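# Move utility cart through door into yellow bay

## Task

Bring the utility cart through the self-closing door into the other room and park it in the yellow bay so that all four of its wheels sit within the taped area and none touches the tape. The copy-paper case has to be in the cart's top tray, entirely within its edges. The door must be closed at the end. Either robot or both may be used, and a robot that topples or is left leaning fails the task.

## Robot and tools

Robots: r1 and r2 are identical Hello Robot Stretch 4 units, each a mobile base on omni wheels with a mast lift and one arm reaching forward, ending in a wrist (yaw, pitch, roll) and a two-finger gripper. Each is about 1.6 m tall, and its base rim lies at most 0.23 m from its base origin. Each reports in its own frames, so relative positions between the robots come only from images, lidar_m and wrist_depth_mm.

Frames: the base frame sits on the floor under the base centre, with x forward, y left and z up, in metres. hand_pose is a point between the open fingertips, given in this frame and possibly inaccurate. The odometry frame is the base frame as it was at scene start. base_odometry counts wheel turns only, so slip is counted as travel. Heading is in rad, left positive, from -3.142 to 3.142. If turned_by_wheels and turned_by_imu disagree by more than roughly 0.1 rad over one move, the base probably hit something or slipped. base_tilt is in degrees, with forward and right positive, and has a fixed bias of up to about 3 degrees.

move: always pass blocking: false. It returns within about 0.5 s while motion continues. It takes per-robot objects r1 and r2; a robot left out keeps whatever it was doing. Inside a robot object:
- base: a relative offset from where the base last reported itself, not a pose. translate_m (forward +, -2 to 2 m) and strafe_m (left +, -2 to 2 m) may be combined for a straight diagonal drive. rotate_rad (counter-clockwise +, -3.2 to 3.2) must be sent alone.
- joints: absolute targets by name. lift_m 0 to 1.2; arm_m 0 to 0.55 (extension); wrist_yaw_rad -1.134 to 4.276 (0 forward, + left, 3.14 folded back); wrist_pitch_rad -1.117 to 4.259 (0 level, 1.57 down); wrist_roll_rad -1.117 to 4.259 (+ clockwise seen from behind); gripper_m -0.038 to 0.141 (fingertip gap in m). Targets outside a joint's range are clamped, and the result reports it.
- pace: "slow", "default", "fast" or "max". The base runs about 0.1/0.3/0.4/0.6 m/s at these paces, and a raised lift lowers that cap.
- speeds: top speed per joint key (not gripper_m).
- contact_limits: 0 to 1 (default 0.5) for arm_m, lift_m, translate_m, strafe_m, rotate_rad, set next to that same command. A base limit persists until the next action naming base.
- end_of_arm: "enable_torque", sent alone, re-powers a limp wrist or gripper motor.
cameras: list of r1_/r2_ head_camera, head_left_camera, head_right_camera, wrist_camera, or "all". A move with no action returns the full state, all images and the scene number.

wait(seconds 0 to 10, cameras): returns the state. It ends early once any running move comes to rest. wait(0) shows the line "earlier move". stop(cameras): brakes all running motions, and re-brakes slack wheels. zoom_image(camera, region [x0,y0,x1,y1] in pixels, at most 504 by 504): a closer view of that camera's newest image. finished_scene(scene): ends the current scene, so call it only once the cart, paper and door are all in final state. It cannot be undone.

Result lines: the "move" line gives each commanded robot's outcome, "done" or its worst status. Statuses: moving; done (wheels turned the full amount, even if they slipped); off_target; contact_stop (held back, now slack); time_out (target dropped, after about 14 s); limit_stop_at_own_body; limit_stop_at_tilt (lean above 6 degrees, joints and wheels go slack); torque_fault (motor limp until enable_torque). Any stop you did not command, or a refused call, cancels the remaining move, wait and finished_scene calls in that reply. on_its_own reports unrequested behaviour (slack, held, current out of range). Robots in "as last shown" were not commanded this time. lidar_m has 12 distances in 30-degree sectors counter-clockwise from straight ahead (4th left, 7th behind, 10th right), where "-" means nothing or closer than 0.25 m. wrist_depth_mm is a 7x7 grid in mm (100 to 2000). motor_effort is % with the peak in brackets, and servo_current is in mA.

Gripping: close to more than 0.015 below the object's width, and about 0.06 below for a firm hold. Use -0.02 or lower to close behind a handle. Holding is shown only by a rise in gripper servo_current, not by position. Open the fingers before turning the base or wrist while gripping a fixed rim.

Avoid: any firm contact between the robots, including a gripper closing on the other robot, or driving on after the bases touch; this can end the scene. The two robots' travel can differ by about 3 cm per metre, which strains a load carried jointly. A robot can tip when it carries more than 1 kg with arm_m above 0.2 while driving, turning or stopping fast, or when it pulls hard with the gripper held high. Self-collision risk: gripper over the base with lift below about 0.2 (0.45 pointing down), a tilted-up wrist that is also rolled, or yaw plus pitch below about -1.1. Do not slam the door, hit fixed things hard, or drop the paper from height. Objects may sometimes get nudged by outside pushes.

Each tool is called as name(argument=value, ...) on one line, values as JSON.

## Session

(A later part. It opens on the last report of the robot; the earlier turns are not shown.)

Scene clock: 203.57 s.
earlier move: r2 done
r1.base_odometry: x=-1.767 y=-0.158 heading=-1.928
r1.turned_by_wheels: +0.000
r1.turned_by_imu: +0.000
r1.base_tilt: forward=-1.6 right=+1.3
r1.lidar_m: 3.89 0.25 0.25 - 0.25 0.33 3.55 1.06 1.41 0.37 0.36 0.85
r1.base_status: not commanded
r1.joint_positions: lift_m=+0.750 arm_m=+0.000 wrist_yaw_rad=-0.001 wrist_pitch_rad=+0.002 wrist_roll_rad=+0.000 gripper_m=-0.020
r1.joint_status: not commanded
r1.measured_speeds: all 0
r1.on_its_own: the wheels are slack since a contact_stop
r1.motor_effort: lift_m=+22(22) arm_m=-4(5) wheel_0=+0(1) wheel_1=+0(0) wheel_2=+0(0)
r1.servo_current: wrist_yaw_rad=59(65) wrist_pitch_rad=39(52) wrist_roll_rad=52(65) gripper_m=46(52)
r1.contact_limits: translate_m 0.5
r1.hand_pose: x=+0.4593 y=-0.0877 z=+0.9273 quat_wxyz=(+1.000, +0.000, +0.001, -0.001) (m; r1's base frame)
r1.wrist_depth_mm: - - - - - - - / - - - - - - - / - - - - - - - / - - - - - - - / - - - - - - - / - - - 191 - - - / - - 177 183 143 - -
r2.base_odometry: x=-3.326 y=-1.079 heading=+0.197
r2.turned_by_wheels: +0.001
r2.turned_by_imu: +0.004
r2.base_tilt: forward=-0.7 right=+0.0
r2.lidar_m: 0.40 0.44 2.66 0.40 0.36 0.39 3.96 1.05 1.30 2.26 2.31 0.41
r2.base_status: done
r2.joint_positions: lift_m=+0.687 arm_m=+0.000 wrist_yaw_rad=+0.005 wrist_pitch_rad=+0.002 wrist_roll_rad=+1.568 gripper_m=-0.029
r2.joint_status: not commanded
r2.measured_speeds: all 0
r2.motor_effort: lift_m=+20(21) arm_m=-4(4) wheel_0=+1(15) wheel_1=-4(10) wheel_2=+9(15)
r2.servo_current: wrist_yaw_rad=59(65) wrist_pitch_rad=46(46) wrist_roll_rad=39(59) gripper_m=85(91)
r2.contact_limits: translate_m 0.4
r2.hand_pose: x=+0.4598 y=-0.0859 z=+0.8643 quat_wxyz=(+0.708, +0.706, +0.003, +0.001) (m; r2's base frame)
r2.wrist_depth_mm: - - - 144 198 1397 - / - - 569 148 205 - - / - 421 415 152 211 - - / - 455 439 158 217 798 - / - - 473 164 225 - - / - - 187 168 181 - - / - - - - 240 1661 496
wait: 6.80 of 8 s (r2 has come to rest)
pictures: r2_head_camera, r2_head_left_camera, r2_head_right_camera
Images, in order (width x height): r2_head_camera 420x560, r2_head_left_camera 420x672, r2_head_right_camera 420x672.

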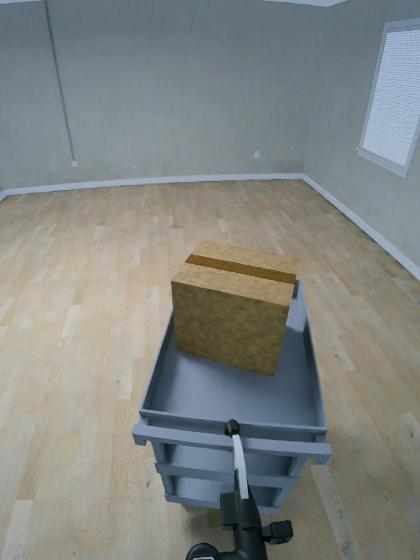

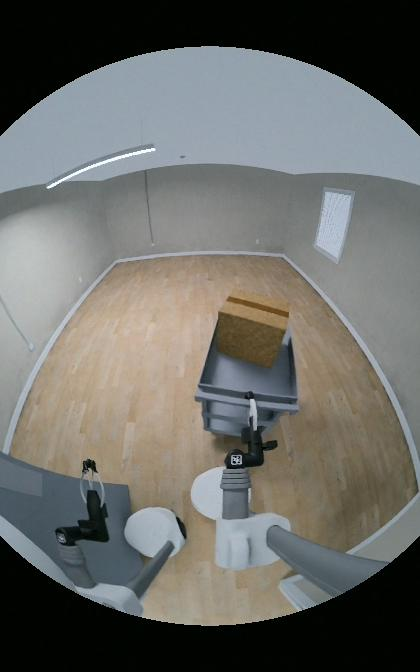

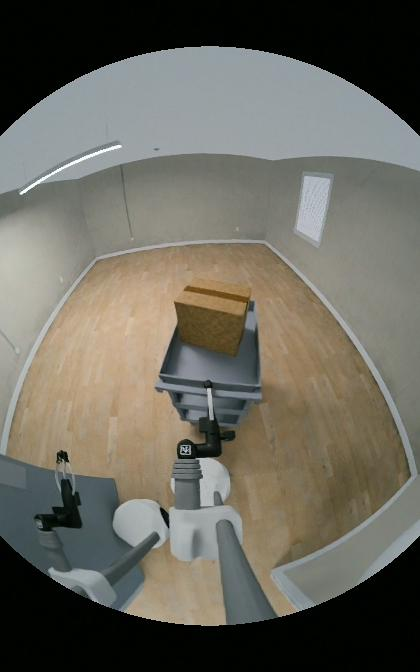

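move(r2={"base":{"strafe_m":-0.08},"pace":"slow","contact_limits":{"strafe_m":0.4}}, blocking=false)

wait(seconds=4)

move(r2={"base":{"translate_m":-0.35},"pace":"slow","contact_limits":{"translate_m":0.4}}, blocking=false)

wait(seconds=7, cameras=["r2_head_left_camera","r2_head_right_camera","r1_head_camera"])

Scene clock: 213.43 s.
move: r2 moving
r1: as last shown
r1.lidar_m: 3.91 0.25 0.25 - 0.25 0.33 3.58 1.08 1.40 0.39 0.35 0.85
r1.on_its_own: the wheels are slack since a contact_stop
r1.motor_effort: lift_m=+22(22) arm_m=-4(4) wheel_0=+0(0) wheel_1=+0(0) wheel_2=+0(0)
r1.servo_current: wrist_yaw_rad=46(65) wrist_pitch_rad=39(46) wrist_roll_rad=39(59) gripper_m=46(46)
r1.contact_limits: translate_m 0.5
r1.wrist_depth_mm: - - - - - - - / - - - - - - - / - - - - - - - / - - - - - - - / - - - - - - - / - - - 191 - - - / - - 178 184 143 - -
r2.base_odometry: x=-3.324 y=-1.093 heading=+0.197
r2.turned_by_wheels: +0.000
r2.turned_by_imu: +0.001
r2.base_tilt: forward=-0.6 right=+0.0
r2.lidar_m: 0.41 0.44 2.70 0.44 0.36 0.41 3.99 1.05 1.32 2.25 2.30 0.41
r2.base_status: strafe_m moving
r2.joint_positions: lift_m=+0.687 arm_m=+0.000 wrist_yaw_rad=+0.007 wrist_pitch_rad=+0.002 wrist_roll_rad=+1.568 gripper_m=-0.029
r2.joint_status: not commanded
r2.measured_speeds: translate_m=+0.000 strafe_m=-0.056 rotate_rad=-0.002 lift_m=+0.000 arm_m=+0.000 wrist_yaw_rad=+0.000 wrist_pitch_rad=+0.000 wrist_roll_rad=+0.000
r2.motor_effort: lift_m=+20(21) arm_m=-3(4) wheel_0=+13(18) wheel_1=-7(7) wheel_2=+0(7)
r2.servo_current: wrist_yaw_rad=52(65) wrist_pitch_rad=39(46) wrist_roll_rad=46(59) gripper_m=85(91)
r2.contact_limits: strafe_m 0.4
r2.hand_pose: x=+0.4599 y=-0.0854 z=+0.8643 quat_wxyz=(+0.708, +0.706, +0.003, +0.002) (m; r2's base frame)
r2.wrist_depth_mm: - - - 144 199 1397 - / - - - 148 206 - - / - 418 410 153 211 - - / - 452 442 159 216 820 - / - - 473 163 224 - - / - - 188 167 180 - - / - - - - 237 1661 500
pictures: none

Scene clock: 214.87 s.
earlier move: r2 done
r1.base_odometry: x=-1.767 y=-0.158 heading=-1.928
r1.turned_by_wheels: +0.000
r1.turned_by_imu: +0.000
r1.base_tilt: forward=-1.6 right=+1.2
r1.lidar_m: 3.90 0.25 0.25 - 0.25 0.32 3.59 1.08 1.38 0.43 0.40 0.92
r1.base_status: not commanded
r1.joint_positions: lift_m=+0.750 arm_m=+0.000 wrist_yaw_rad=-0.001 wrist_pitch_rad=+0.002 wrist_roll_rad=+0.000 gripper_m=-0.020
r1.joint_status: not commanded
r1.measured_speeds: all 0
r1.on_its_own: the wheels are slack since a contact_stop
r1.motor_effort: lift_m=+22(22) arm_m=-4(4) wheel_0=-1(1) wheel_1=+0(0) wheel_2=+0(0)
r1.servo_current: wrist_yaw_rad=46(72) wrist_pitch_rad=39(46) wrist_roll_rad=33(65) gripper_m=46(52)
r1.contact_limits: translate_m 0.5
r1.hand_pose: x=+0.4593 y=-0.0877 z=+0.9273 quat_wxyz=(+1.000, +0.000, +0.001, -0.001) (m; r1's base frame)
r1.wrist_depth_mm: - - - - - - - / - - - - - - - / - - - - - - - / - - - - - - - / - - - - - - - / - - - 190 - - - / - - 177 183 143 - -
r2.base_odometry: x=-3.311 y=-1.157 heading=+0.197
r2.turned_by_wheels: +0.000
r2.turned_by_imu: +0.001
r2.base_tilt: forward=-0.7 right=+0.0
r2.lidar_m: 0.39 0.39 2.74 0.50 0.41 0.45 3.97 1.01 1.29 2.18 2.25 0.40
r2.base_status: done
r2.joint_positions: lift_m=+0.687 arm_m=+0.000 wrist_yaw_rad=+0.007 wrist_pitch_rad=+0.002 wrist_roll_rad=+1.568 gripper_m=-0.029
r2.joint_status: not commanded
r2.measured_speeds: all 0
r2.motor_effort: lift_m=+20(21) arm_m=-4(4) wheel_0=+8(18) wheel_1=-2(8) wheel_2=+0(7)
r2.servo_current: wrist_yaw_rad=46(65) wrist_pitch_rad=46(46) wrist_roll_rad=46(59) gripper_m=91(91)
r2.contact_limits: strafe_m 0.4
r2.hand_pose: x=+0.4599 y=-0.0853 z=+0.8643 quat_wxyz=(+0.708, +0.706, +0.003, +0.002) (m; r2's base frame)
r2.wrist_depth_mm: - - - 159 215 1576 1205 / - - - 160 219 1430 - / - - 424 163 220 798 - / - 442 436 164 223 820 - / - - 459 166 225 820 - / - - 188 167 179 - - / - - 496 - 230 1808 -
wait: 1.43 of 4 s (r2 has come to rest)
pictures: none

Scene clock: 215.37 s.
move: r2 moving
r1: as last shown
r1.base_tilt: forward=-1.5 right=+1.3
r1.lidar_m: 3.88 0.25 0.25 - 0.25 0.30 3.58 1.04 1.39 0.43 0.40 0.91
r1.on_its_own: the wheels are slack since a contact_stop
r1.motor_effort: lift_m=+22(22) arm_m=-4(4) wheel_0=+0(1) wheel_1=+0(0) wheel_2=+0(0)
r1.servo_current: wrist_yaw_rad=33(65) wrist_pitch_rad=46(52) wrist_roll_rad=39(52) gripper_m=52(52)
r1.contact_limits: translate_m 0.5
r1.wrist_depth_mm: - - - - - - - / - - - - - - - / - - - - - - - / - - - - - - - / - - - - - - - / - - - 191 - - - / - - 177 183 143 - -
r2.base_odometry: x=-3.323 y=-1.160 heading=+0.197
r2.turned_by_wheels: +0.000
r2.turned_by_imu: +0.000
r2.base_tilt: forward=-0.7 right=+0.1
r2.lidar_m: 0.39 0.44 2.76 0.49 0.40 0.44 3.97 1.01 1.27 2.18 2.22 0.45
r2.base_status: translate_m moving
r2.joint_positions: lift_m=+0.687 arm_m=+0.000 wrist_yaw_rad=+0.007 wrist_pitch_rad=+0.002 wrist_roll_rad=+1.568 gripper_m=-0.029
r2.joint_status: not commanded
r2.measured_speeds: translate_m=-0.048 strafe_m=+0.000 rotate_rad=-0.001 lift_m=+0.000 arm_m=+0.000 wrist_yaw_rad=+0.000 wrist_pitch_rad=+0.000 wrist_roll_rad=+0.000
r2.motor_effort: lift_m=+20(21) arm_m=-4(4) wheel_0=-7(10) wheel_1=-7(7) wheel_2=+16(16)
r2.servo_current: wrist_yaw_rad=65(65) wrist_pitch_rad=39(46) wrist_roll_rad=33(59) gripper_m=91(91)
r2.contact_limits: translate_m 0.4
r2.hand_pose: x=+0.4599 y=-0.0853 z=+0.8643 quat_wxyz=(+0.708, +0.706, +0.003, +0.002) (m; r2's base frame)
r2.wrist_depth_mm: - - - 161 219 1618 1182 / - - - 162 221 1499 - / - - 424 165 224 809 - / - 445 436 166 226 820 - / - - 455 168 228 - - / - - 186 170 180 - - / - - 500 - 233 1618 -
pictures: none

Scene clock: 219.67 s.
earlier move: r2 done
r1.base_odometry: x=-1.767 y=-0.158 heading=-1.928
r1.turned_by_wheels: +0.000
r1.turned_by_imu: +0.000
r1.base_tilt: forward=-1.6 right=+1.3
r1.lidar_m: 3.89 0.25 0.25 - 0.25 0.33 3.59 1.05 0.31 0.31 0.54 0.89
r1.base_status: not commanded
r1.joint_positions: lift_m=+0.750 arm_m=+0.000 wrist_yaw_rad=-0.001 wrist_pitch_rad=+0.002 wrist_roll_rad=+0.000 gripper_m=-0.020
r1.joint_status: not commanded
r1.measured_speeds: all 0
r1.on_its_own: the wheels are slack since a contact_stop
r1.motor_effort: lift_m=+22(22) arm_m=-4(5) wheel_0=+0(1) wheel_1=+0(1) wheel_2=+0(0)
r1.servo_current: wrist_yaw_rad=46(72) wrist_pitch_rad=46(52) wrist_roll_rad=46(72) gripper_m=46(52)
r1.contact_limits: translate_m 0.5
r1.hand_pose: x=+0.4593 y=-0.0877 z=+0.9273 quat_wxyz=(+1.000, +0.000, +0.001, -0.001) (m; r1's base frame)
r1.wrist_depth_mm: - - - - - - - / - - - - - - - / - - - - - - - / - - - - - - - / - - - - - - - / - - - 191 - - - / - - 178 183 143 - -
r2.base_odometry: x=-3.654 y=-1.226 heading=+0.197
r2.turned_by_wheels: -0.001
r2.turned_by_imu: -0.001
r2.base_tilt: forward=-0.7 right=+0.1
r2.lidar_m: 0.38 0.37 0.35 0.29 0.31 0.84 3.59 0.72 0.83 1.82 2.26 0.44
r2.base_status: done
r2.joint_positions: lift_m=+0.687 arm_m=+0.000 wrist_yaw_rad=-0.001 wrist_pitch_rad=+0.002 wrist_roll_rad=+1.568 gripper_m=-0.029
r2.joint_status: not commanded
r2.measured_speeds: all 0
r2.motor_effort: lift_m=+20(21) arm_m=-3(4) wheel_0=-9(14) wheel_1=-6(9) wheel_2=+5(17)
r2.servo_current: wrist_yaw_rad=46(65) wrist_pitch_rad=39(46) wrist_roll_rad=39(59) gripper_m=85(98)
r2.contact_limits: translate_m 0.4
r2.hand_pose: x=+0.4592 y=-0.0878 z=+0.8643 quat_wxyz=(+0.708, +0.706, +0.000, -0.001) (m; r2's base frame)
r2.wrist_depth_mm: - - - 174 234 1708 1182 / - - - - 233 1661 603 / - - - 172 232 788 - / - 442 436 171 231 831 - / - - 449 170 230 820 - / - - 186 169 182 - - / - - 477 - 228 - -
wait: 4.30 of 7 s (r2 has come to rest)
pictures: r1_head_camera, r2_head_left_camera, r2_head_right_camera
Images, in order (width x height): r1_head_camera 420x560, r2_head_left_camera 420x672, r2_head_right_camera 420x672.

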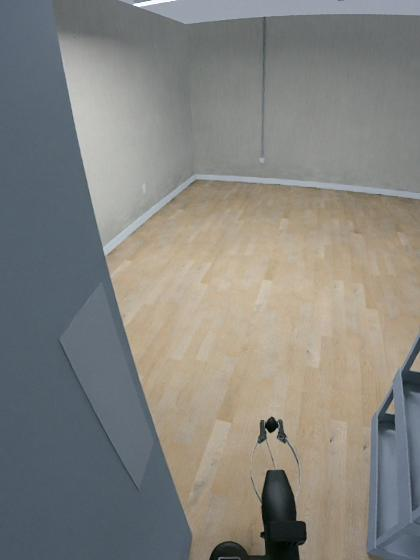

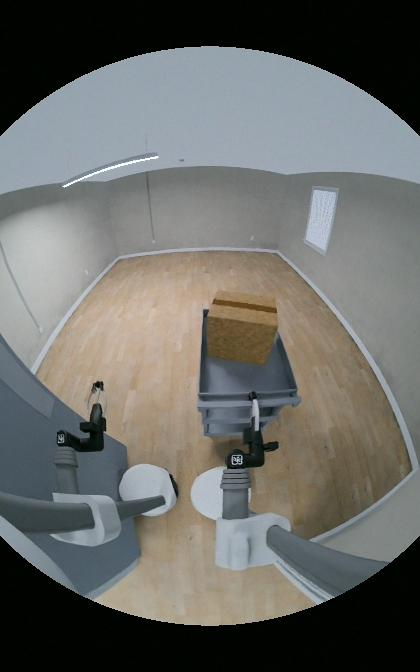

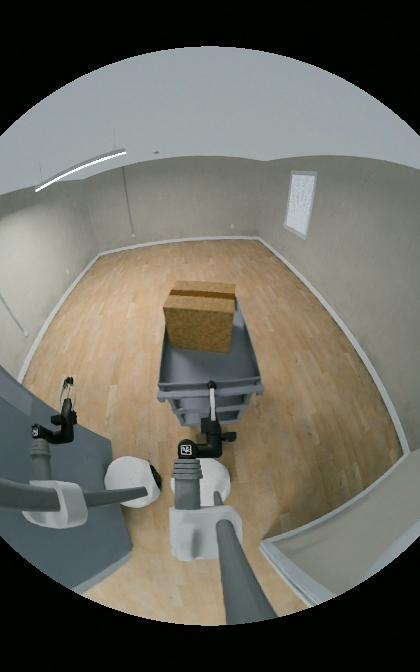

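move(r2={"base":{"translate_m":-0.3},"pace":"slow","contact_limits":{"translate_m":0.4}}, blocking=false)

wait(seconds=7, cameras=["r2_head_left_camera","r2_head_right_camera"])

Scene clock: 235.23 s.
move: r2 moving
r1: as last shown
r1.lidar_m: 3.88 0.25 0.25 - 0.25 0.31 3.58 1.07 0.29 0.32 0.53 0.91
r1.on_its_own: the wheels are slack since a contact_stop
r1.motor_effort: lift_m=+22(22) arm_m=-4(4) wheel_0=+0(0) wheel_1=+0(0) wheel_2=+0(0)
r1.servo_current: wrist_yaw_rad=52(65) wrist_pitch_rad=39(46) wrist_roll_rad=52(65) gripper_m=46(46)
r1.contact_limits: translate_m 0.5
r1.wrist_depth_mm: - - - - - - - / - - - - - - - / - - - - - - - / - - - - - - - / - - - - - - - / - - - 190 - - - / - - 177 183 143 - -
r2.base_odometry: x=-3.666 y=-1.228 heading=+0.196
r2.turned_by_wheels: -0.001
r2.turned_by_imu: +0.000
r2.base_tilt: forward=-0.6 right=+0.0
r2.lidar_m: 0.39 0.40 0.37 0.30 0.31 0.84 3.59 0.71 0.83 1.78 2.26 0.43
r2.base_status: translate_m moving
r2.joint_positions: lift_m=+0.687 arm_m=+0.000 wrist_yaw_rad=-0.001 wrist_pitch_rad=+0.002 wrist_roll_rad=+1.568 gripper_m=-0.029
r2.joint_status: not commanded
r2.measured_speeds: translate_m=-0.049 strafe_m=+0.000 rotate_rad=+0.003 lift_m=+0.000 arm_m=+0.000 wrist_yaw_rad=+0.000 wrist_pitch_rad=+0.000 wrist_roll_rad=+0.000
r2.motor_effort: lift_m=+20(21) arm_m=-4(4) wheel_0=-9(11) wheel_1=-8(9) wheel_2=+9(12)
r2.servo_current: wrist_yaw_rad=46(52) wrist_pitch_rad=39(46) wrist_roll_rad=46(52) gripper_m=85(91)
r2.contact_limits: translate_m 0.4
r2.hand_pose: x=+0.4592 y=-0.0878 z=+0.8643 quat_wxyz=(+0.708, +0.706, +0.000, -0.001) (m; r2's base frame)
r2.wrist_depth_mm: - - - 174 235 1708 1182 / - - - - 233 1618 559 / - - - 172 233 798 - / - 442 439 172 232 820 - / - - 449 171 229 831 - / - - 186 170 182 - - / - - 477 - 228 - -
pictures: none

Scene clock: 239.00 s.
earlier move: r2 done
r1.base_odometry: x=-1.767 y=-0.158 heading=-1.928
r1.turned_by_wheels: +0.000
r1.turned_by_imu: +0.000
r1.base_tilt: forward=-1.6 right=+1.3
r1.lidar_m: 3.89 0.25 0.25 - 0.25 0.33 3.58 0.35 0.34 0.36 0.43 0.78
r1.base_status: not commanded
r1.joint_positions: lift_m=+0.750 arm_m=+0.000 wrist_yaw_rad=-0.001 wrist_pitch_rad=+0.002 wrist_roll_rad=+0.000 gripper_m=-0.020
r1.joint_status: not commanded
r1.measured_speeds: all 0
r1.on_its_own: the wheels are slack since a contact_stop
r1.motor_effort: lift_m=+22(22) arm_m=-4(5) wheel_0=+0(1) wheel_1=+0(0) wheel_2=+0(0)
r1.servo_current: wrist_yaw_rad=39(72) wrist_pitch_rad=39(52) wrist_roll_rad=39(65) gripper_m=52(52)
r1.contact_limits: translate_m 0.5
r1.hand_pose: x=+0.4593 y=-0.0877 z=+0.9273 quat_wxyz=(+1.000, +0.000, +0.001, -0.001) (m; r1's base frame)
r1.wrist_depth_mm: - - - - - - - / - - - - - - - / - - - - - - - / - - - - - - - / - - - - - - - / - - - 191 - - - / - - 178 183 144 - -
r2.base_odometry: x=-3.948 y=-1.284 heading=+0.196
r2.turned_by_wheels: +0.000
r2.turned_by_imu: -0.001
r2.base_tilt: forward=-0.7 right=+0.1
r2.lidar_m: 0.37 0.40 0.34 0.38 0.61 3.45 3.30 0.60 0.51 0.98 2.30 0.43
r2.base_status: done
r2.joint_positions: lift_m=+0.687 arm_m=+0.000 wrist_yaw_rad=-0.001 wrist_pitch_rad=+0.002 wrist_roll_rad=+1.568 gripper_m=-0.029
r2.joint_status: not commanded
r2.measured_speeds: all 0
r2.motor_effort: lift_m=+20(21) arm_m=-3(4) wheel_0=-8(14) wheel_1=-5(9) wheel_2=+5(12)
r2.servo_current: wrist_yaw_rad=59(65) wrist_pitch_rad=39(46) wrist_roll_rad=46(72) gripper_m=91(91)
r2.contact_limits: translate_m 0.4
r2.hand_pose: x=+0.4592 y=-0.0878 z=+0.8643 quat_wxyz=(+0.708, +0.706, +0.000, -0.001) (m; r2's base frame)
r2.wrist_depth_mm: - - - 180 242 1618 1182 / - - - 178 237 1756 564 / - - - 175 236 788 - / - 442 436 174 234 831 - / - - 449 172 231 809 - / - - 187 170 182 - - / - - 469 - 226 - -
wait: 3.77 of 7 s (r2 has come to rest)
pictures: r2_head_left_camera, r2_head_right_camera
Images, in order (width x height): r2_head_left_camera 420x672, r2_head_right_camera 420x672.

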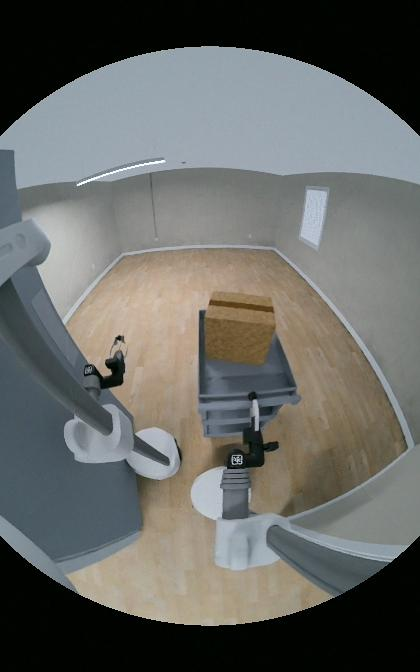

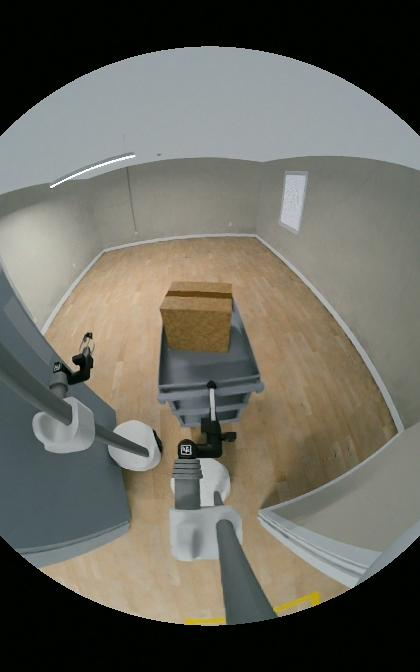

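move(r2={"base":{"translate_m":-0.1,"strafe_m":0.07},"pace":"slow","contact_limits":{"translate_m":0.4}}, blocking=false)

wait(seconds=5, cameras=["r2_head_left_camera","r2_head_right_camera"])

Scene clock: 247.13 s.
move: r2 moving
r1: as last shown
r1.lidar_m: 3.90 0.25 0.25 - 0.25 0.35 3.59 0.36 0.39 0.36 0.44 0.78
r1.on_its_own: the wheels are slack since a contact_stop
r1.motor_effort: lift_m=+22(22) arm_m=-4(4) wheel_0=+0(0) wheel_1=+0(0) wheel_2=+0(0)
r1.servo_current: wrist_yaw_rad=39(72) wrist_pitch_rad=46(52) wrist_roll_rad=39(65) gripper_m=39(46)
r1.contact_limits: translate_m 0.5
r1.wrist_depth_mm: - - - - - - - / - - - - - - - / - - - - - - - / - - - - - - - / - - - - - - - / - - - 191 - - - / - - 177 183 143 - -
r2.base_odometry: x=-3.960 y=-1.279 heading=+0.196
r2.turned_by_wheels: +0.000
r2.turned_by_imu: +0.000
r2.base_tilt: forward=-0.6 right=+0.1
r2.lidar_m: 0.37 0.41 0.33 0.35 0.63 3.41 3.26 3.32 0.49 0.95 2.30 0.42
r2.base_status: translate_m moving; strafe_m moving
r2.joint_positions: lift_m=+0.687 arm_m=+0.000 wrist_yaw_rad=-0.001 wrist_pitch_rad=+0.002 wrist_roll_rad=+1.568 gripper_m=-0.029
r2.joint_status: not commanded
r2.measured_speeds: translate_m=-0.044 strafe_m=+0.031 rotate_rad=-0.001 lift_m=+0.000 arm_m=+0.000 wrist_yaw_rad=+0.000 wrist_pitch_rad=+0.000 wrist_roll_rad=+0.000
r2.motor_effort: lift_m=+20(20) arm_m=-4(4) wheel_0=-14(15) wheel_1=+3(4) wheel_2=+9(11)
r2.servo_current: wrist_yaw_rad=46(46) wrist_pitch_rad=39(46) wrist_roll_rad=52(52) gripper_m=98(98)
r2.contact_limits: translate_m 0.4
r2.hand_pose: x=+0.4592 y=-0.0878 z=+0.8643 quat_wxyz=(+0.708, +0.706, +0.000, -0.001) (m; r2's base frame)
r2.wrist_depth_mm: - - - 178 240 1708 1205 / - - - 177 237 1756 569 / - - - 175 235 798 - / - 442 436 174 232 788 - / - - 449 172 230 831 - / - - 187 170 182 - - / - - 466 - 226 - -
pictures: none

Scene clock: 249.03 s.
earlier move: r2 done
r1.base_odometry: x=-1.767 y=-0.158 heading=-1.928
r1.turned_by_wheels: +0.000
r1.turned_by_imu: +0.000
r1.base_tilt: forward=-1.6 right=+1.3
r1.lidar_m: 3.87 0.25 0.25 - 0.25 0.34 0.60 0.35 0.37 0.29 0.38 5.15
r1.base_status: not commanded
r1.joint_positions: lift_m=+0.750 arm_m=+0.000 wrist_yaw_rad=-0.001 wrist_pitch_rad=+0.002 wrist_roll_rad=+0.000 gripper_m=-0.020
r1.joint_status: not commanded
r1.measured_speeds: all 0
r1.on_its_own: the wheels are slack since a contact_stop
r1.motor_effort: lift_m=+22(22) arm_m=-4(4) wheel_0=+0(1) wheel_1=+0(0) wheel_2=+0(0)
r1.servo_current: wrist_yaw_rad=59(72) wrist_pitch_rad=39(52) wrist_roll_rad=46(65) gripper_m=46(52)
r1.contact_limits: translate_m 0.5
r1.hand_pose: x=+0.4593 y=-0.0877 z=+0.9273 quat_wxyz=(+1.000, +0.000, +0.001, -0.001) (m; r1's base frame)
r1.wrist_depth_mm: - - - - - - - / - - - - - - - / - - - - - - - / - - - - - - - / - - - - - - - / - - - 191 - - - / - - 178 183 143 - -
r2.base_odometry: x=-4.059 y=-1.235 heading=+0.196
r2.turned_by_wheels: +0.000
r2.turned_by_imu: +0.000
r2.base_tilt: forward=-0.7 right=+0.1
r2.lidar_m: 0.39 0.37 0.32 0.52 0.53 3.30 3.19 3.24 0.52 0.73 2.35 0.41
r2.base_status: done
r2.joint_positions: lift_m=+0.687 arm_m=+0.000 wrist_yaw_rad=-0.004 wrist_pitch_rad=+0.002 wrist_roll_rad=+1.568 gripper_m=-0.029
r2.joint_status: not commanded
r2.measured_speeds: all 0
r2.motor_effort: lift_m=+20(21) arm_m=-3(4) wheel_0=-8(16) wheel_1=+5(7) wheel_2=+2(11)
r2.servo_current: wrist_yaw_rad=52(65) wrist_pitch_rad=33(46) wrist_roll_rad=46(59) gripper_m=85(98)
r2.contact_limits: translate_m 0.4
r2.hand_pose: x=+0.4589 y=-0.0887 z=+0.8643 quat_wxyz=(+0.708, +0.706, -0.001, -0.002) (m; r2's base frame)
r2.wrist_depth_mm: - - - 167 226 1618 1205 / - - - 167 226 1618 - / - - 488 168 227 798 - / - 442 436 168 227 831 - / - - 452 168 228 820 - / - - 185 168 181 - - / - - 488 - 229 1756 -
wait: 1.90 of 5 s (r2 has come to rest)
pictures: r2_head_left_camera, r2_head_right_camera
Images, in order (width x height): r2_head_left_camera 420x672, r2_head_right_camera 420x672.

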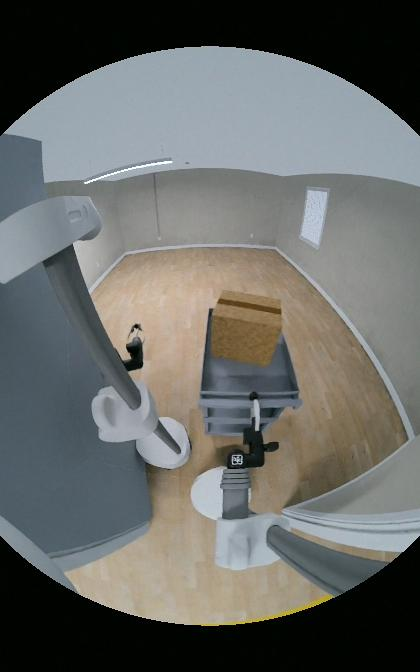

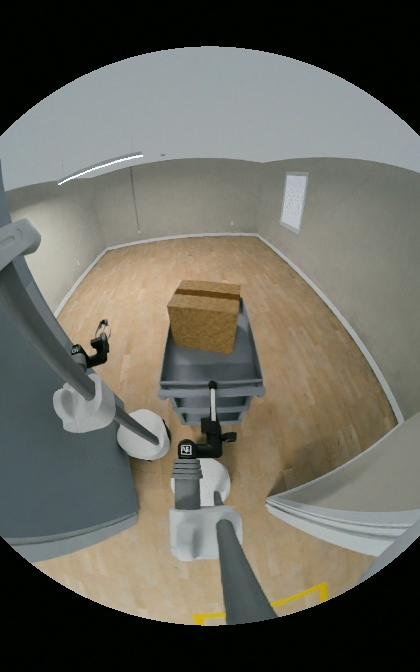

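move(r2={"base":{"translate_m":-0.6},"pace":"slow","contact_limits":{"translate_m":0.35}}, blocking=false)

wait(seconds=8, cameras=["r2_head_left_camera","r2_head_right_camera"])

Scene clock: 253.40 s.
move: r2 moving
r1: as last shown
r1.base_tilt: forward=-1.6 right=+1.2
r1.lidar_m: 3.88 0.25 0.25 - 0.25 0.36 0.48 0.36 0.30 0.27 0.37 5.14
r1.on_its_own: the wheels are slack since a contact_stop
r1.motor_effort: lift_m=+22(22) arm_m=-4(4) wheel_0=+0(0) wheel_1=+0(0) wheel_2=+0(0)
r1.servo_current: wrist_yaw_rad=52(65) wrist_pitch_rad=33(46) wrist_roll_rad=46(65) gripper_m=46(46)
r1.contact_limits: translate_m 0.5
r1.wrist_depth_mm: - - - - - - - / - - - - - - - / - - - - - - - / - - - - - - - / - - - - - - - / - - - 190 - - - / - - 178 183 143 - -
r2.base_odometry: x=-4.071 y=-1.238 heading=+0.195
r2.turned_by_wheels: +0.000
r2.turned_by_imu: +0.000
r2.base_tilt: forward=-0.7 right=+0.1
r2.lidar_m: 0.38 0.36 0.35 0.53 0.53 3.24 3.18 3.20 0.49 0.67 2.37 0.43
r2.base_status: translate_m moving
r2.joint_positions: lift_m=+0.687 arm_m=+0.000 wrist_yaw_rad=-0.004 wrist_pitch_rad=+0.002 wrist_roll_rad=+1.568 gripper_m=-0.029
r2.joint_status: not commanded
r2.measured_speeds: translate_m=-0.049 strafe_m=+0.000 rotate_rad=+0.000 lift_m=+0.000 arm_m=+0.000 wrist_yaw_rad=+0.009 wrist_pitch_rad=+0.000 wrist_roll_rad=+0.000
r2.motor_effort: lift_m=+20(21) arm_m=-3(4) wheel_0=-11(12) wheel_1=-7(7) wheel_2=+11(11)
r2.servo_current: wrist_yaw_rad=46(59) wrist_pitch_rad=39(46) wrist_roll_rad=46(52) gripper_m=85(91)
r2.contact_limits: translate_m 0.35
r2.hand_pose: x=+0.4589 y=-0.0886 z=+0.8643 quat_wxyz=(+0.708, +0.706, -0.001, -0.002) (m; r2's base frame)
r2.wrist_depth_mm: - - - 165 224 1618 1182 / - - - 166 225 1537 - / - - 439 167 227 788 - / - 445 436 167 227 820 - / - - 452 168 228 820 - / - - 185 169 181 - - / - - 488 - 229 1618 -
pictures: none

Scene clock: 260.17 s.
earlier move: r2 done
r1.base_odometry: x=-1.767 y=-0.158 heading=-1.928
r1.turned_by_wheels: +0.000
r1.turned_by_imu: +0.000
r1.base_tilt: forward=-1.6 right=+1.3
r1.lidar_m: 3.88 0.25 0.25 - 0.25 0.35 0.46 0.30 0.25 0.26 3.23 5.14
r1.base_status: not commanded
r1.joint_positions: lift_m=+0.750 arm_m=+0.000 wrist_yaw_rad=-0.001 wrist_pitch_rad=+0.002 wrist_roll_rad=+0.000 gripper_m=-0.020
r1.joint_status: not commanded
r1.measured_speeds: all 0
r1.on_its_own: the wheels are slack since a contact_stop
r1.motor_effort: lift_m=+22(22) arm_m=-4(4) wheel_0=+0(1) wheel_1=+0(0) wheel_2=+0(0)
r1.servo_current: wrist_yaw_rad=52(78) wrist_pitch_rad=52(52) wrist_roll_rad=33(72) gripper_m=39(52)
r1.contact_limits: translate_m 0.5
r1.hand_pose: x=+0.4593 y=-0.0877 z=+0.9273 quat_wxyz=(+1.000, +0.000, +0.001, -0.001) (m; r1's base frame)
r1.wrist_depth_mm: - - - - - - - / - - - - - - - / - - - - - - - / - - - - - - - / - - - - - - - / - - - 191 - - - / - - 178 183 143 - -
r2.base_odometry: x=-4.647 y=-1.352 heading=+0.197
r2.turned_by_wheels: +0.001
r2.turned_by_imu: +0.005
r2.base_tilt: forward=-0.6 right=+0.1
r2.lidar_m: 0.39 0.38 0.54 0.66 2.41 2.77 2.57 2.61 2.53 1.39 0.55 0.43
r2.base_status: done
r2.joint_positions: lift_m=+0.687 arm_m=+0.000 wrist_yaw_rad=+0.007 wrist_pitch_rad=+0.002 wrist_roll_rad=+1.568 gripper_m=-0.029
r2.joint_status: not commanded
r2.measured_speeds: all 0
r2.motor_effort: lift_m=+20(21) arm_m=-4(4) wheel_0=+2(12) wheel_1=-3(9) wheel_2=+9(17)
r2.servo_current: wrist_yaw_rad=52(72) wrist_pitch_rad=39(52) wrist_roll_rad=33(65) gripper_m=85(91)
r2.contact_limits: translate_m 0.35
r2.hand_pose: x=+0.4599 y=-0.0854 z=+0.8643 quat_wxyz=(+0.708, +0.706, +0.003, +0.002) (m; r2's base frame)
r2.wrist_depth_mm: - - - 167 226 1576 1182 / - - - - 227 1576 - / - - 549 169 228 798 - / - 442 439 169 228 820 - / - - 452 169 229 831 - / - - 189 169 181 - - / - - 484 - 230 1661 -
wait: 6.77 of 8 s (r2 has come to rest)
pictures: r2_head_left_camera, r2_head_right_camera
Images, in order (width x height): r2_head_left_camera 420x672, r2_head_right_camera 420x672.

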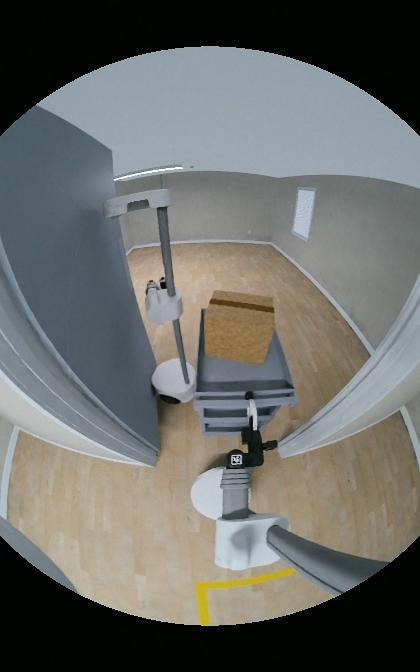

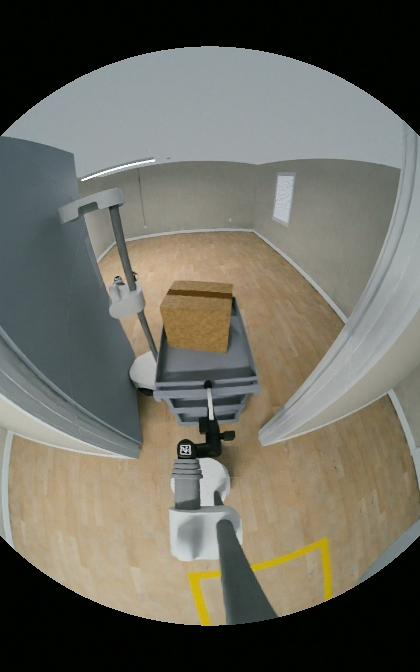

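move(r2={"base":{"translate_m":-0.7},"pace":"slow","contact_limits":{"translate_m":0.35}}, blocking=false)

wait(seconds=9, cameras=["r2_head_left_camera","r2_head_right_camera"])

Scene clock: 271.93 s.
move: r2 moving
r1: as last shown
r1.lidar_m: 3.87 0.26 0.25 - 0.25 0.33 0.46 0.28 0.25 0.25 3.23 5.15
r1.on_its_own: the wheels are slack since a contact_stop
r1.servo_current: wrist_yaw_rad=46(52) wrist_pitch_rad=39(46) wrist_roll_rad=46(72) gripper_m=46(46)
r1.contact_limits: translate_m 0.5
r1.wrist_depth_mm: - - - - - - - / - - - - - - - / - - - - - - - / - - - - - - - / - - - - - - - / - - - 191 - - - / - - 177 182 143 - -
r2.base_odometry: x=-4.660 y=-1.355 heading=+0.197
r2.turned_by_wheels: +0.001
r2.turned_by_imu: +0.001
r2.base_tilt: forward=-0.7 right=+0.1
r2.lidar_m: 0.38 0.42 0.54 0.68 2.42 2.78 2.58 2.63 2.53 1.40 0.55 0.42
r2.base_status: translate_m moving
r2.joint_positions: lift_m=+0.687 arm_m=+0.000 wrist_yaw_rad=+0.007 wrist_pitch_rad=+0.002 wrist_roll_rad=+1.568 gripper_m=-0.029
r2.joint_status: not commanded
r2.measured_speeds: translate_m=-0.048 strafe_m=+0.000 rotate_rad=+0.000 lift_m=+0.000 arm_m=+0.000 wrist_yaw_rad=+0.000 wrist_pitch_rad=+0.000 wrist_roll_rad=+0.000
r2.motor_effort: lift_m=+20(20) arm_m=-4(4) wheel_0=-3(4) wheel_1=-6(7) wheel_2=+15(15)
r2.servo_current: wrist_yaw_rad=52(59) wrist_pitch_rad=39(46) wrist_roll_rad=46(59) gripper_m=91(98)
r2.contact_limits: translate_m 0.35
r2.hand_pose: x=+0.4599 y=-0.0854 z=+0.8643 quat_wxyz=(+0.708, +0.706, +0.003, +0.002) (m; r2's base frame)
r2.wrist_depth_mm: - - - 167 227 1618 1205 / - - - - 228 1576 - / - - 544 169 228 798 - / - 442 436 169 228 820 - / - - 455 169 229 831 - / - - 189 170 180 - - / - - 488 - 230 1618 -
pictures: none

Scene clock: 279.70 s.
earlier move: r2 done
r1.base_odometry: x=-1.767 y=-0.158 heading=-1.928
r1.turned_by_wheels: +0.000
r1.turned_by_imu: +0.000
r1.base_tilt: forward=-1.6 right=+1.3
r1.lidar_m: 3.89 0.25 0.25 - 0.25 0.30 0.62 0.72 1.38 2.75 3.22 5.14
r1.base_status: not commanded
r1.joint_positions: lift_m=+0.750 arm_m=+0.000 wrist_yaw_rad=-0.001 wrist_pitch_rad=+0.002 wrist_roll_rad=+0.000 gripper_m=-0.020
r1.joint_status: not commanded
r1.measured_speeds: all 0
r1.on_its_own: the wheels are slack since a contact_stop
r1.motor_effort: lift_m=+22(22) arm_m=-4(4) wheel_0=+0(1) wheel_1=+0(0) wheel_2=+0(0)
r1.servo_current: wrist_yaw_rad=39(78) wrist_pitch_rad=39(52) wrist_roll_rad=39(78) gripper_m=39(52)
r1.contact_limits: translate_m 0.5
r1.hand_pose: x=+0.4593 y=-0.0877 z=+0.9273 quat_wxyz=(+1.000, +0.000, +0.001, -0.001) (m; r1's base frame)
r1.wrist_depth_mm: - - - - - - - / - - - - - - - / - - - - - - - / - - - - - - - / - - - - - - - / - - - 191 - - - / - - 178 183 144 - -
r2.base_odometry: x=-5.334 y=-1.489 heading=+0.197
r2.turned_by_wheels: +0.000
r2.turned_by_imu: +0.005
r2.base_tilt: forward=-0.7 right=+0.1
r2.lidar_m: 0.36 0.40 1.22 2.31 2.35 2.05 1.89 1.94 2.49 2.43 1.45 0.45
r2.base_status: done
r2.joint_positions: lift_m=+0.687 arm_m=+0.000 wrist_yaw_rad=+0.007 wrist_pitch_rad=+0.002 wrist_roll_rad=+1.568 gripper_m=-0.029
r2.joint_status: not commanded
r2.measured_speeds: all 0
r2.motor_effort: lift_m=+21(21) arm_m=-3(4) wheel_0=+1(6) wheel_1=-5(8) wheel_2=+10(16)
r2.servo_current: wrist_yaw_rad=52(72) wrist_pitch_rad=39(52) wrist_roll_rad=52(59) gripper_m=78(98)
r2.contact_limits: translate_m 0.35
r2.hand_pose: x=+0.4599 y=-0.0854 z=+0.8643 quat_wxyz=(+0.708, +0.706, +0.003, +0.002) (m; r2's base frame)
r2.wrist_depth_mm: - - - 179 243 1618 1138 / - - - 179 240 1708 1138 / - - - 177 236 788 - / - 442 436 175 233 - - / - - 445 173 231 820 - / - 455 186 170 181 - - / - 145 466 - 225 - -
wait: 7.77 of 9 s (r2 has come to rest)
pictures: r2_head_left_camera, r2_head_right_camera
Images, in order (width x height): r2_head_left_camera 420x672, r2_head_right_camera 420x672.

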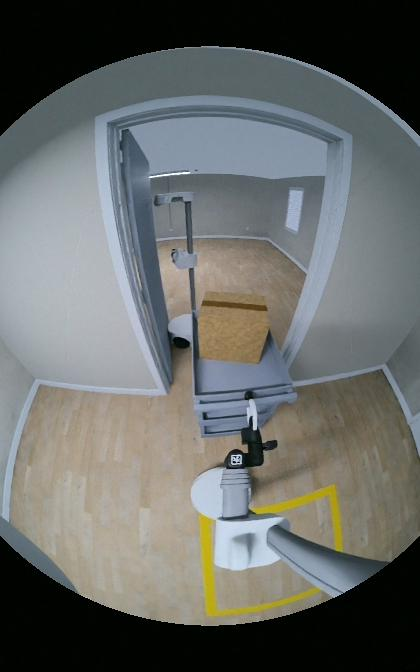

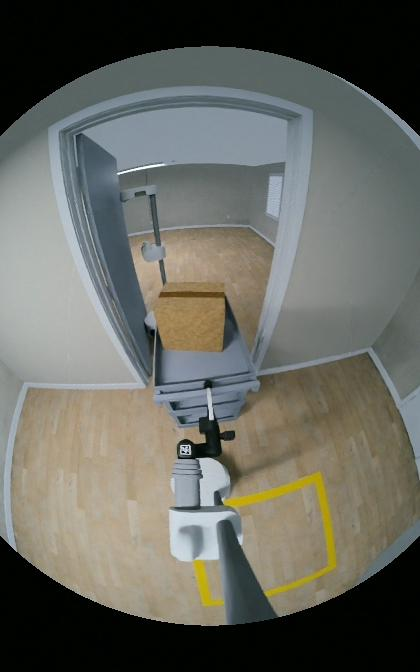

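move(r2={"base":{"translate_m":-0.3},"pace":"slow","contact_limits":{"translate_m":0.35}}, blocking=false)

wait(seconds=5)

move(r2={"base":{"translate_m":-0.5,"strafe_m":-0.5},"pace":"slow","contact_limits":{"translate_m":0.35}}, r1={"base":{"translate_m":0.9},"pace":"slow"}, blocking=false)

wait(seconds=9, cameras=["r2_head_left_camera","r2_head_right_camera"])

wait(seconds=9, cameras=["r2_head_left_camera","r2_head_right_camera"])

Scene clock: 288.87 s.
move: r2 moving
r1: as last shown
r1.lidar_m: 3.88 0.25 0.25 - 0.25 0.32 0.63 0.75 1.37 2.75 3.26 5.14
r1.on_its_own: the wheels are slack since a contact_stop
r1.servo_current: wrist_yaw_rad=39(59) wrist_pitch_rad=39(46) wrist_roll_rad=59(59) gripper_m=39(46)
r1.contact_limits: translate_m 0.5
r1.wrist_depth_mm: - - - - - - - / - - - - - - - / - - - - - - - / - - - - - - - / - - - - - - - / - - - 190 - - - / - - 178 183 143 - -
r2.base_odometry: x=-5.346 y=-1.491 heading=+0.198
r2.turned_by_wheels: +0.001
r2.turned_by_imu: +0.001
r2.base_tilt: forward=-0.7 right=+0.1
r2.lidar_m: 0.38 0.36 1.24 2.30 2.35 2.03 1.87 1.95 2.42 2.40 1.45 0.43
r2.base_status: translate_m moving
r2.joint_positions: lift_m=+0.687 arm_m=+0.000 wrist_yaw_rad=+0.007 wrist_pitch_rad=+0.002 wrist_roll_rad=+1.568 gripper_m=-0.029
r2.joint_status: not commanded
r2.measured_speeds: translate_m=-0.049 strafe_m=+0.000 rotate_rad=-0.001 lift_m=+0.000 arm_m=+0.000 wrist_yaw_rad=+0.000 wrist_pitch_rad=+0.000 wrist_roll_rad=+0.000
r2.motor_effort: lift_m=+20(20) arm_m=-4(4) wheel_0=-3(6) wheel_1=-4(9) wheel_2=+15(16)
r2.servo_current: wrist_yaw_rad=59(65) wrist_pitch_rad=39(46) wrist_roll_rad=52(59) gripper_m=91(91)
r2.contact_limits: translate_m 0.35
r2.hand_pose: x=+0.4599 y=-0.0853 z=+0.8643 quat_wxyz=(+0.708, +0.706, +0.003, +0.002) (m; r2's base frame)
r2.wrist_depth_mm: - - - 181 242 1576 1182 / - - - 178 239 1708 1160 / - - - 176 236 788 - / - 439 439 175 233 - - / - 452 445 173 231 820 - / - 455 186 171 181 - - / - 145 466 - 226 - -
pictures: none

Scene clock: 292.63 s.
earlier move: r2 done
r1.base_odometry: x=-1.767 y=-0.158 heading=-1.928
r1.turned_by_wheels: +0.000
r1.turned_by_imu: +0.000
r1.base_tilt: forward=-1.6 right=+1.3
r1.lidar_m: 3.90 0.25 0.25 - 0.25 0.34 0.90 1.08 1.38 2.73 3.26 5.15
r1.base_status: not commanded
r1.joint_positions: lift_m=+0.750 arm_m=+0.000 wrist_yaw_rad=-0.001 wrist_pitch_rad=+0.002 wrist_roll_rad=+0.000 gripper_m=-0.020
r1.joint_status: not commanded
r1.measured_speeds: all 0
r1.on_its_own: the wheels are slack since a contact_stop
r1.motor_effort: lift_m=+22(22) arm_m=-4(4) wheel_0=+0(1) wheel_1=+0(0) wheel_2=+0(0)
r1.servo_current: wrist_yaw_rad=46(65) wrist_pitch_rad=39(52) wrist_roll_rad=46(65) gripper_m=39(52)
r1.contact_limits: translate_m 0.5
r1.hand_pose: x=+0.4593 y=-0.0877 z=+0.9273 quat_wxyz=(+1.000, +0.000, +0.001, -0.001) (m; r1's base frame)
r1.wrist_depth_mm: - - - - - - - / - - - - - - - / - - - - - - - / - - - - - - - / - - - - - - - / - - - 191 - - - / - - 177 183 144 - -
r2.base_odometry: x=-5.627 y=-1.548 heading=+0.198
r2.turned_by_wheels: +0.000
r2.turned_by_imu: +0.002
r2.base_tilt: forward=-0.7 right=+0.0
r2.lidar_m: 0.36 0.37 1.58 2.28 2.32 1.71 1.57 1.63 2.10 2.45 1.92 0.44
r2.base_status: done
r2.joint_positions: lift_m=+0.687 arm_m=+0.000 wrist_yaw_rad=+0.008 wrist_pitch_rad=+0.002 wrist_roll_rad=+1.568 gripper_m=-0.029
r2.joint_status: not commanded
r2.measured_speeds: all 0
r2.motor_effort: lift_m=+20(21) arm_m=-3(4) wheel_0=+1(6) wheel_1=-3(9) wheel_2=+10(17)
r2.servo_current: wrist_yaw_rad=59(65) wrist_pitch_rad=39(46) wrist_roll_rad=52(65) gripper_m=98(98)
r2.contact_limits: translate_m 0.35
r2.hand_pose: x=+0.4599 y=-0.0852 z=+0.8643 quat_wxyz=(+0.708, +0.706, +0.004, +0.002) (m; r2's base frame)
r2.wrist_depth_mm: - - - 186 250 274 - / - - - 183 246 1756 1205 / - - - 180 239 798 - / - - 442 177 236 - - / - - 445 175 232 820 - / - - 186 170 181 - - / - 145 459 - 225 - -
wait: 3.77 of 5 s (r2 has come to rest)
pictures: none

Scene clock: 293.13 s.
move: r1 moving; r2 moving
r1.base_odometry: x=-1.772 y=-0.170 heading=-1.928
r1.turned_by_wheels: +0.000
r1.turned_by_imu: +0.000
r1.base_tilt: forward=-1.6 right=+1.3
r1.lidar_m: 3.88 0.25 0.25 - 0.25 0.35 0.95 1.07 1.39 2.74 3.22 5.15
r1.base_status: translate_m moving
r1.joint_positions: lift_m=+0.750 arm_m=+0.000 wrist_yaw_rad=-0.001 wrist_pitch_rad=+0.002 wrist_roll_rad=+0.000 gripper_m=-0.020
r1.joint_status: not commanded
r1.measured_speeds: translate_m=+0.048 strafe_m=+0.000 rotate_rad=-0.001 lift_m=+0.000 arm_m=+0.000 wrist_yaw_rad=+0.000 wrist_pitch_rad=+0.000 wrist_roll_rad=+0.000
r1.motor_effort: lift_m=+22(22) arm_m=-4(4) wheel_0=+0(4) wheel_1=+10(11) wheel_2=-7(7)
r1.servo_current: wrist_yaw_rad=59(59) wrist_pitch_rad=39(46) wrist_roll_rad=59(65) gripper_m=46(46)
r1.hand_pose: x=+0.4593 y=-0.0877 z=+0.9273 quat_wxyz=(+1.000, +0.000, +0.001, -0.001) (m; r1's base frame)
r1.wrist_depth_mm: - - - - - - - / - - - - - - - / - - - - - - - / - - - - - - - / - - - - - - - / - - - 191 - - - / - - 178 183 143 - -
r2.base_odometry: x=-5.635 y=-1.558 heading=+0.199
r2.turned_by_wheels: +0.002
r2.turned_by_imu: +0.002
r2.base_tilt: forward=-0.6 right=+0.1
r2.lidar_m: 0.38 0.39 1.61 2.29 2.34 1.75 1.58 1.63 2.11 2.44 1.93 0.44
r2.base_status: translate_m moving; strafe_m moving
r2.joint_positions: lift_m=+0.687 arm_m=+0.000 wrist_yaw_rad=+0.009 wrist_pitch_rad=+0.002 wrist_roll_rad=+1.568 gripper_m=-0.029
r2.joint_status: not commanded
r2.measured_speeds: translate_m=-0.037 strafe_m=-0.037 rotate_rad=+0.002 lift_m=+0.000 arm_m=+0.000 wrist_yaw_rad=+0.001 wrist_pitch_rad=+0.000 wrist_roll_rad=+0.000
r2.motor_effort: lift_m=+20(20) arm_m=-3(4) wheel_0=+12(12) wheel_1=-7(9) wheel_2=+16(17)
r2.servo_current: wrist_yaw_rad=59(65) wrist_pitch_rad=39(46) wrist_roll_rad=46(52) gripper_m=85(98)
r2.contact_limits: translate_m 0.35
r2.hand_pose: x=+0.4601 y=-0.0847 z=+0.8643 quat_wxyz=(+0.708, +0.706, +0.004, +0.002) (m; r2's base frame)
r2.wrist_depth_mm: - - - 186 251 274 - / - - - 183 245 1576 1182 / - - - 179 241 788 - / - - 439 178 236 - - / - 449 442 175 233 831 - / - - 186 170 181 - - / - 145 462 - 226 - -
pictures: none

Scene clock: 295.77 s.
earlier move: r1 contact_stop; r2 moving
r1.base_odometry: x=-1.847 y=-0.350 heading=-1.894
r1.turned_by_wheels: +0.034
r1.turned_by_imu: +0.035
r1.base_tilt: forward=-1.6 right=+1.3
r1.lidar_m: 3.53 0.25 0.25 - 0.25 0.33 1.37 1.19 1.91 2.79 3.36 4.94
r1.base_status: translate_m contact_stop (by the wheels' count: +0.208 of +0.900)
r1.joint_positions: lift_m=+0.750 arm_m=+0.000 wrist_yaw_rad=-0.001 wrist_pitch_rad=+0.002 wrist_roll_rad=+0.000 gripper_m=-0.020
r1.joint_status: not commanded
r1.measured_speeds: all 0
r1.on_its_own: the wheels are slack since a contact_stop
r1.motor_effort: lift_m=+22(22) arm_m=-4(4) wheel_0=+0(7) wheel_1=+0(29) wheel_2=+0(10)
r1.servo_current: wrist_yaw_rad=46(65) wrist_pitch_rad=39(52) wrist_roll_rad=46(72) gripper_m=46(52)
r1.hand_pose: x=+0.4593 y=-0.0877 z=+0.9273 quat_wxyz=(+1.000, +0.000, +0.001, -0.001) (m; r1's base frame)
r1.wrist_depth_mm: - - - - - - - / - - - - - - - / - - - - - - - / - - - - - - - / - - - - - - - / - - - 191 - - - / - - 177 183 143 - -
r2.base_odometry: x=-5.774 y=-1.769 heading=+0.199
r2.turned_by_wheels: +0.000
r2.turned_by_imu: +0.001
r2.base_tilt: forward=-0.6 right=+0.0
r2.lidar_m: 0.31 0.30 1.85 2.45 2.20 1.53 1.39 1.44 1.86 2.24 2.21 0.45
r2.base_status: translate_m moving; strafe_m moving
r2.joint_positions: lift_m=+0.687 arm_m=+0.000 wrist_yaw_rad=+0.009 wrist_pitch_rad=+0.002 wrist_roll_rad=+1.568 gripper_m=-0.029
r2.joint_status: not commanded
r2.measured_speeds: translate_m=-0.071 strafe_m=-0.071 rotate_rad=+0.002 lift_m=+0.000 arm_m=+0.000 wrist_yaw_rad=+0.000 wrist_pitch_rad=+0.000 wrist_roll_rad=+0.000
r2.motor_effort: lift_m=+20(21) arm_m=-3(4) wheel_0=+8(15) wheel_1=-5(9) wheel_2=+10(17)
r2.servo_current: wrist_yaw_rad=65(72) wrist_pitch_rad=46(52) wrist_roll_rad=39(59) gripper_m=91(98)
r2.contact_limits: translate_m 0.35
r2.hand_pose: x=+0.4601 y=-0.0847 z=+0.8643 quat_wxyz=(+0.708, +0.706, +0.004, +0.002) (m; r2's base frame)
r2.wrist_depth_mm: - - - 247 281 - 1138 / - - - 227 304 317 315 / - - - 210 276 1756 496 / - - - 198 257 1708 - / - - 442 184 241 788 - / - 436 187 170 182 - - / - 415 421 - 215 126 -
wait: 2.63 of 9 s (r1 has come to rest)
pictures: r2_head_left_camera, r2_head_right_camera
Images, in order (width x height): r2_head_left_camera 420x672, r2_head_right_camera 420x672.

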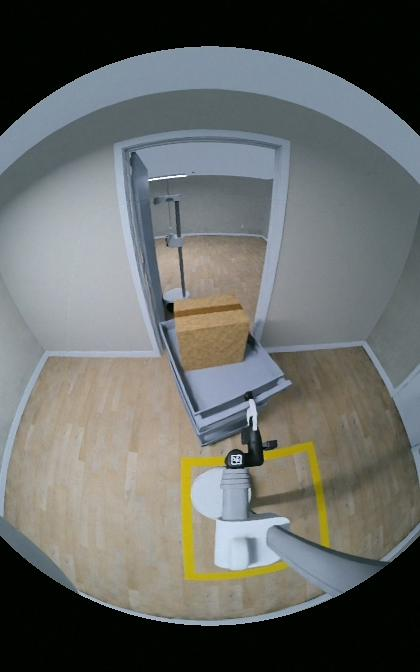

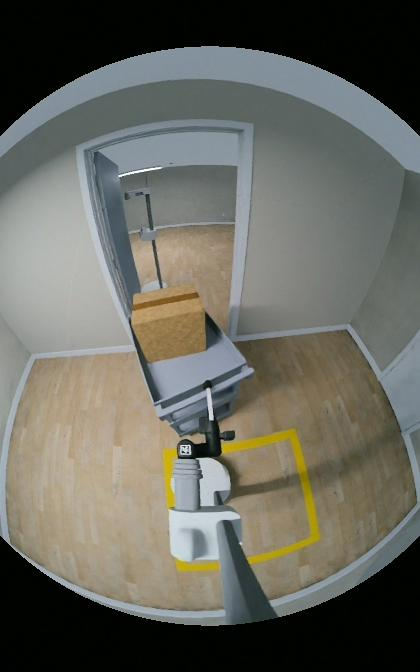

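not run: a stop that you did not command came earlier in this reply.

move(r1={"base":{"translate_m":0.4,"strafe_m":-0.4},"pace":"slow"}, blocking=false)

wait(seconds=6, cameras=["r2_head_left_camera","r2_head_right_camera"])

Scene clock: 302.57 s.
earlier move: r2 done
move: r1 moving
r1.base_odometry: x=-1.859 y=-0.356 heading=-1.894
r1.turned_by_wheels: +0.000
r1.turned_by_imu: -0.001
r1.base_tilt: forward=-1.6 right=+1.3
r1.lidar_m: 3.55 0.25 0.25 - 0.25 0.35 1.83 1.24 1.94 2.80 3.36 4.93
r1.base_status: translate_m moving; strafe_m moving
r1.joint_positions: lift_m=+0.750 arm_m=+0.000 wrist_yaw_rad=-0.001 wrist_pitch_rad=+0.002 wrist_roll_rad=+0.000 gripper_m=-0.020
r1.joint_status: not commanded
r1.measured_speeds: translate_m=+0.035 strafe_m=-0.035 rotate_rad=+0.002 lift_m=+0.000 arm_m=+0.000 wrist_yaw_rad=+0.000 wrist_pitch_rad=+0.000 wrist_roll_rad=+0.000
r1.motor_effort: lift_m=+22(22) arm_m=-4(4) wheel_0=+4(6) wheel_1=+2(2) wheel_2=-5(6)
r1.servo_current: wrist_yaw_rad=46(59) wrist_pitch_rad=46(52) wrist_roll_rad=46(59) gripper_m=46(52)
r1.hand_pose: x=+0.4593 y=-0.0877 z=+0.9273 quat_wxyz=(+1.000, +0.000, +0.001, -0.001) (m; r1's base frame)
r1.wrist_depth_mm: - - - - - - - / - - - - - - - / - - - - - - - / - - - - - - - / - - - - - - - / - - - 191 - - - / - - 177 183 144 - -
r2.base_odometry: x=-6.019 y=-2.137 heading=+0.199
r2.turned_by_wheels: +0.000
r2.turned_by_imu: +0.003
r2.base_tilt: forward=-0.7 right=+0.1
r2.lidar_m: 0.26 0.25 0.62 2.71 1.68 1.15 1.06 1.06 1.42 1.95 2.04 0.55
r2.base_status: done
r2.joint_positions: lift_m=+0.687 arm_m=+0.000 wrist_yaw_rad=+0.009 wrist_pitch_rad=+0.002 wrist_roll_rad=+1.569 gripper_m=-0.029
r2.joint_status: not commanded
r2.measured_speeds: all 0
r2.motor_effort: lift_m=+20(21) arm_m=-4(4) wheel_0=+9(9) wheel_1=-1(2) wheel_2=+8(8)
r2.servo_current: wrist_yaw_rad=65(72) wrist_pitch_rad=39(39) wrist_roll_rad=46(59) gripper_m=98(98)
r2.contact_limits: translate_m 0.35
r2.hand_pose: x=+0.4601 y=-0.0847 z=+0.8643 quat_wxyz=(+0.708, +0.706, +0.004, +0.002) (m; r2's base frame)
r2.wrist_depth_mm: - - - - - 1464 1160 / - - - - - 1464 1160 / - - - 345 - 1430 1205 / - - - 238 379 387 387 / - - - 191 273 1708 488 / - - 187 154 179 1618 508 / 1537 - 397 - 202 - -
pictures: none

Scene clock: 308.57 s.
earlier move: r1 moving
r1.base_odometry: x=-2.353 y=-0.602 heading=-1.894
r1.turned_by_wheels: +0.000
r1.turned_by_imu: -0.003
r1.base_tilt: forward=-1.6 right=+1.2
r1.lidar_m: 4.05 2.49 2.19 2.22 1.48 0.95 0.69 1.60 2.54 2.55 3.07 4.42
r1.base_status: translate_m moving; strafe_m moving
r1.joint_positions: lift_m=+0.750 arm_m=+0.000 wrist_yaw_rad=-0.001 wrist_pitch_rad=+0.002 wrist_roll_rad=+0.000 gripper_m=-0.020
r1.joint_status: not commanded
r1.measured_speeds: translate_m=+0.010 strafe_m=-0.010 rotate_rad=+0.000 lift_m=+0.000 arm_m=+0.000 wrist_yaw_rad=+0.000 wrist_pitch_rad=+0.000 wrist_roll_rad=+0.000
r1.motor_effort: lift_m=+22(22) arm_m=-4(4) wheel_0=+3(7) wheel_1=-2(6) wheel_2=-3(7)
r1.servo_current: wrist_yaw_rad=46(85) wrist_pitch_rad=46(52) wrist_roll_rad=39(78) gripper_m=46(52)
r1.hand_pose: x=+0.4593 y=-0.0877 z=+0.9273 quat_wxyz=(+1.000, +0.000, +0.001, -0.001) (m; r1's base frame)
r1.wrist_depth_mm: - - - - - - - / - - - - - - - / - - - - - - - / - - - - - - - / - - - - - - - / - - - 191 - - - / - - 177 183 143 - -
r2.base_odometry: x=-6.019 y=-2.137 heading=+0.199
r2.turned_by_wheels: +0.000
r2.turned_by_imu: +0.001
r2.base_tilt: forward=-0.6 right=+0.0
r2.lidar_m: 0.25 0.25 0.67 2.73 1.68 1.14 1.04 1.07 1.42 1.96 2.04 0.52
r2.base_status: done
r2.joint_positions: lift_m=+0.687 arm_m=+0.000 wrist_yaw_rad=+0.009 wrist_pitch_rad=+0.002 wrist_roll_rad=+1.569 gripper_m=-0.029
r2.joint_status: not commanded
r2.measured_speeds: all 0
r2.motor_effort: lift_m=+20(21) arm_m=-3(4) wheel_0=+8(9) wheel_1=-2(2) wheel_2=+8(8)
r2.servo_current: wrist_yaw_rad=52(78) wrist_pitch_rad=46(52) wrist_roll_rad=52(65) gripper_m=85(98)
r2.contact_limits: translate_m 0.35
r2.hand_pose: x=+0.4601 y=-0.0847 z=+0.8643 quat_wxyz=(+0.708, +0.706, +0.004, +0.002) (m; r2's base frame)
r2.wrist_depth_mm: - - - - - 1430 1182 / - - - - - 1464 1160 / - - - 343 - 1499 1182 / - - - 238 377 384 387 / - - - 191 274 1708 488 / - - 188 154 179 1618 508 / 1537 146 - - 202 - -
wait: 6.00 s; no rest
pictures: r2_head_left_camera, r2_head_right_camera
Images, in order (width x height): r2_head_left_camera 420x672, r2_head_right_camera 420x672.

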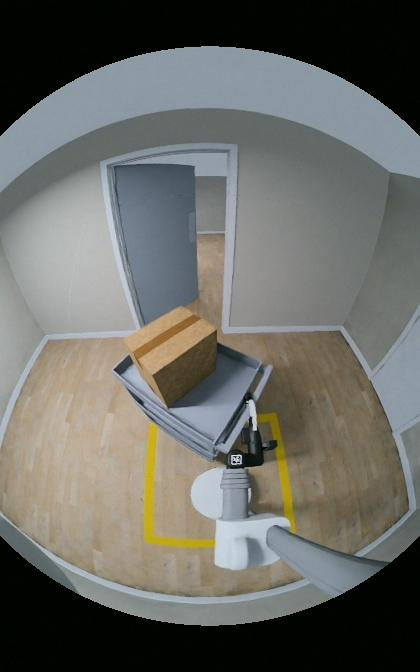

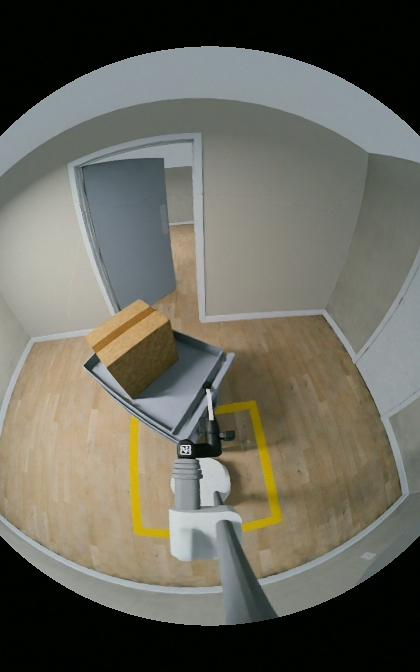

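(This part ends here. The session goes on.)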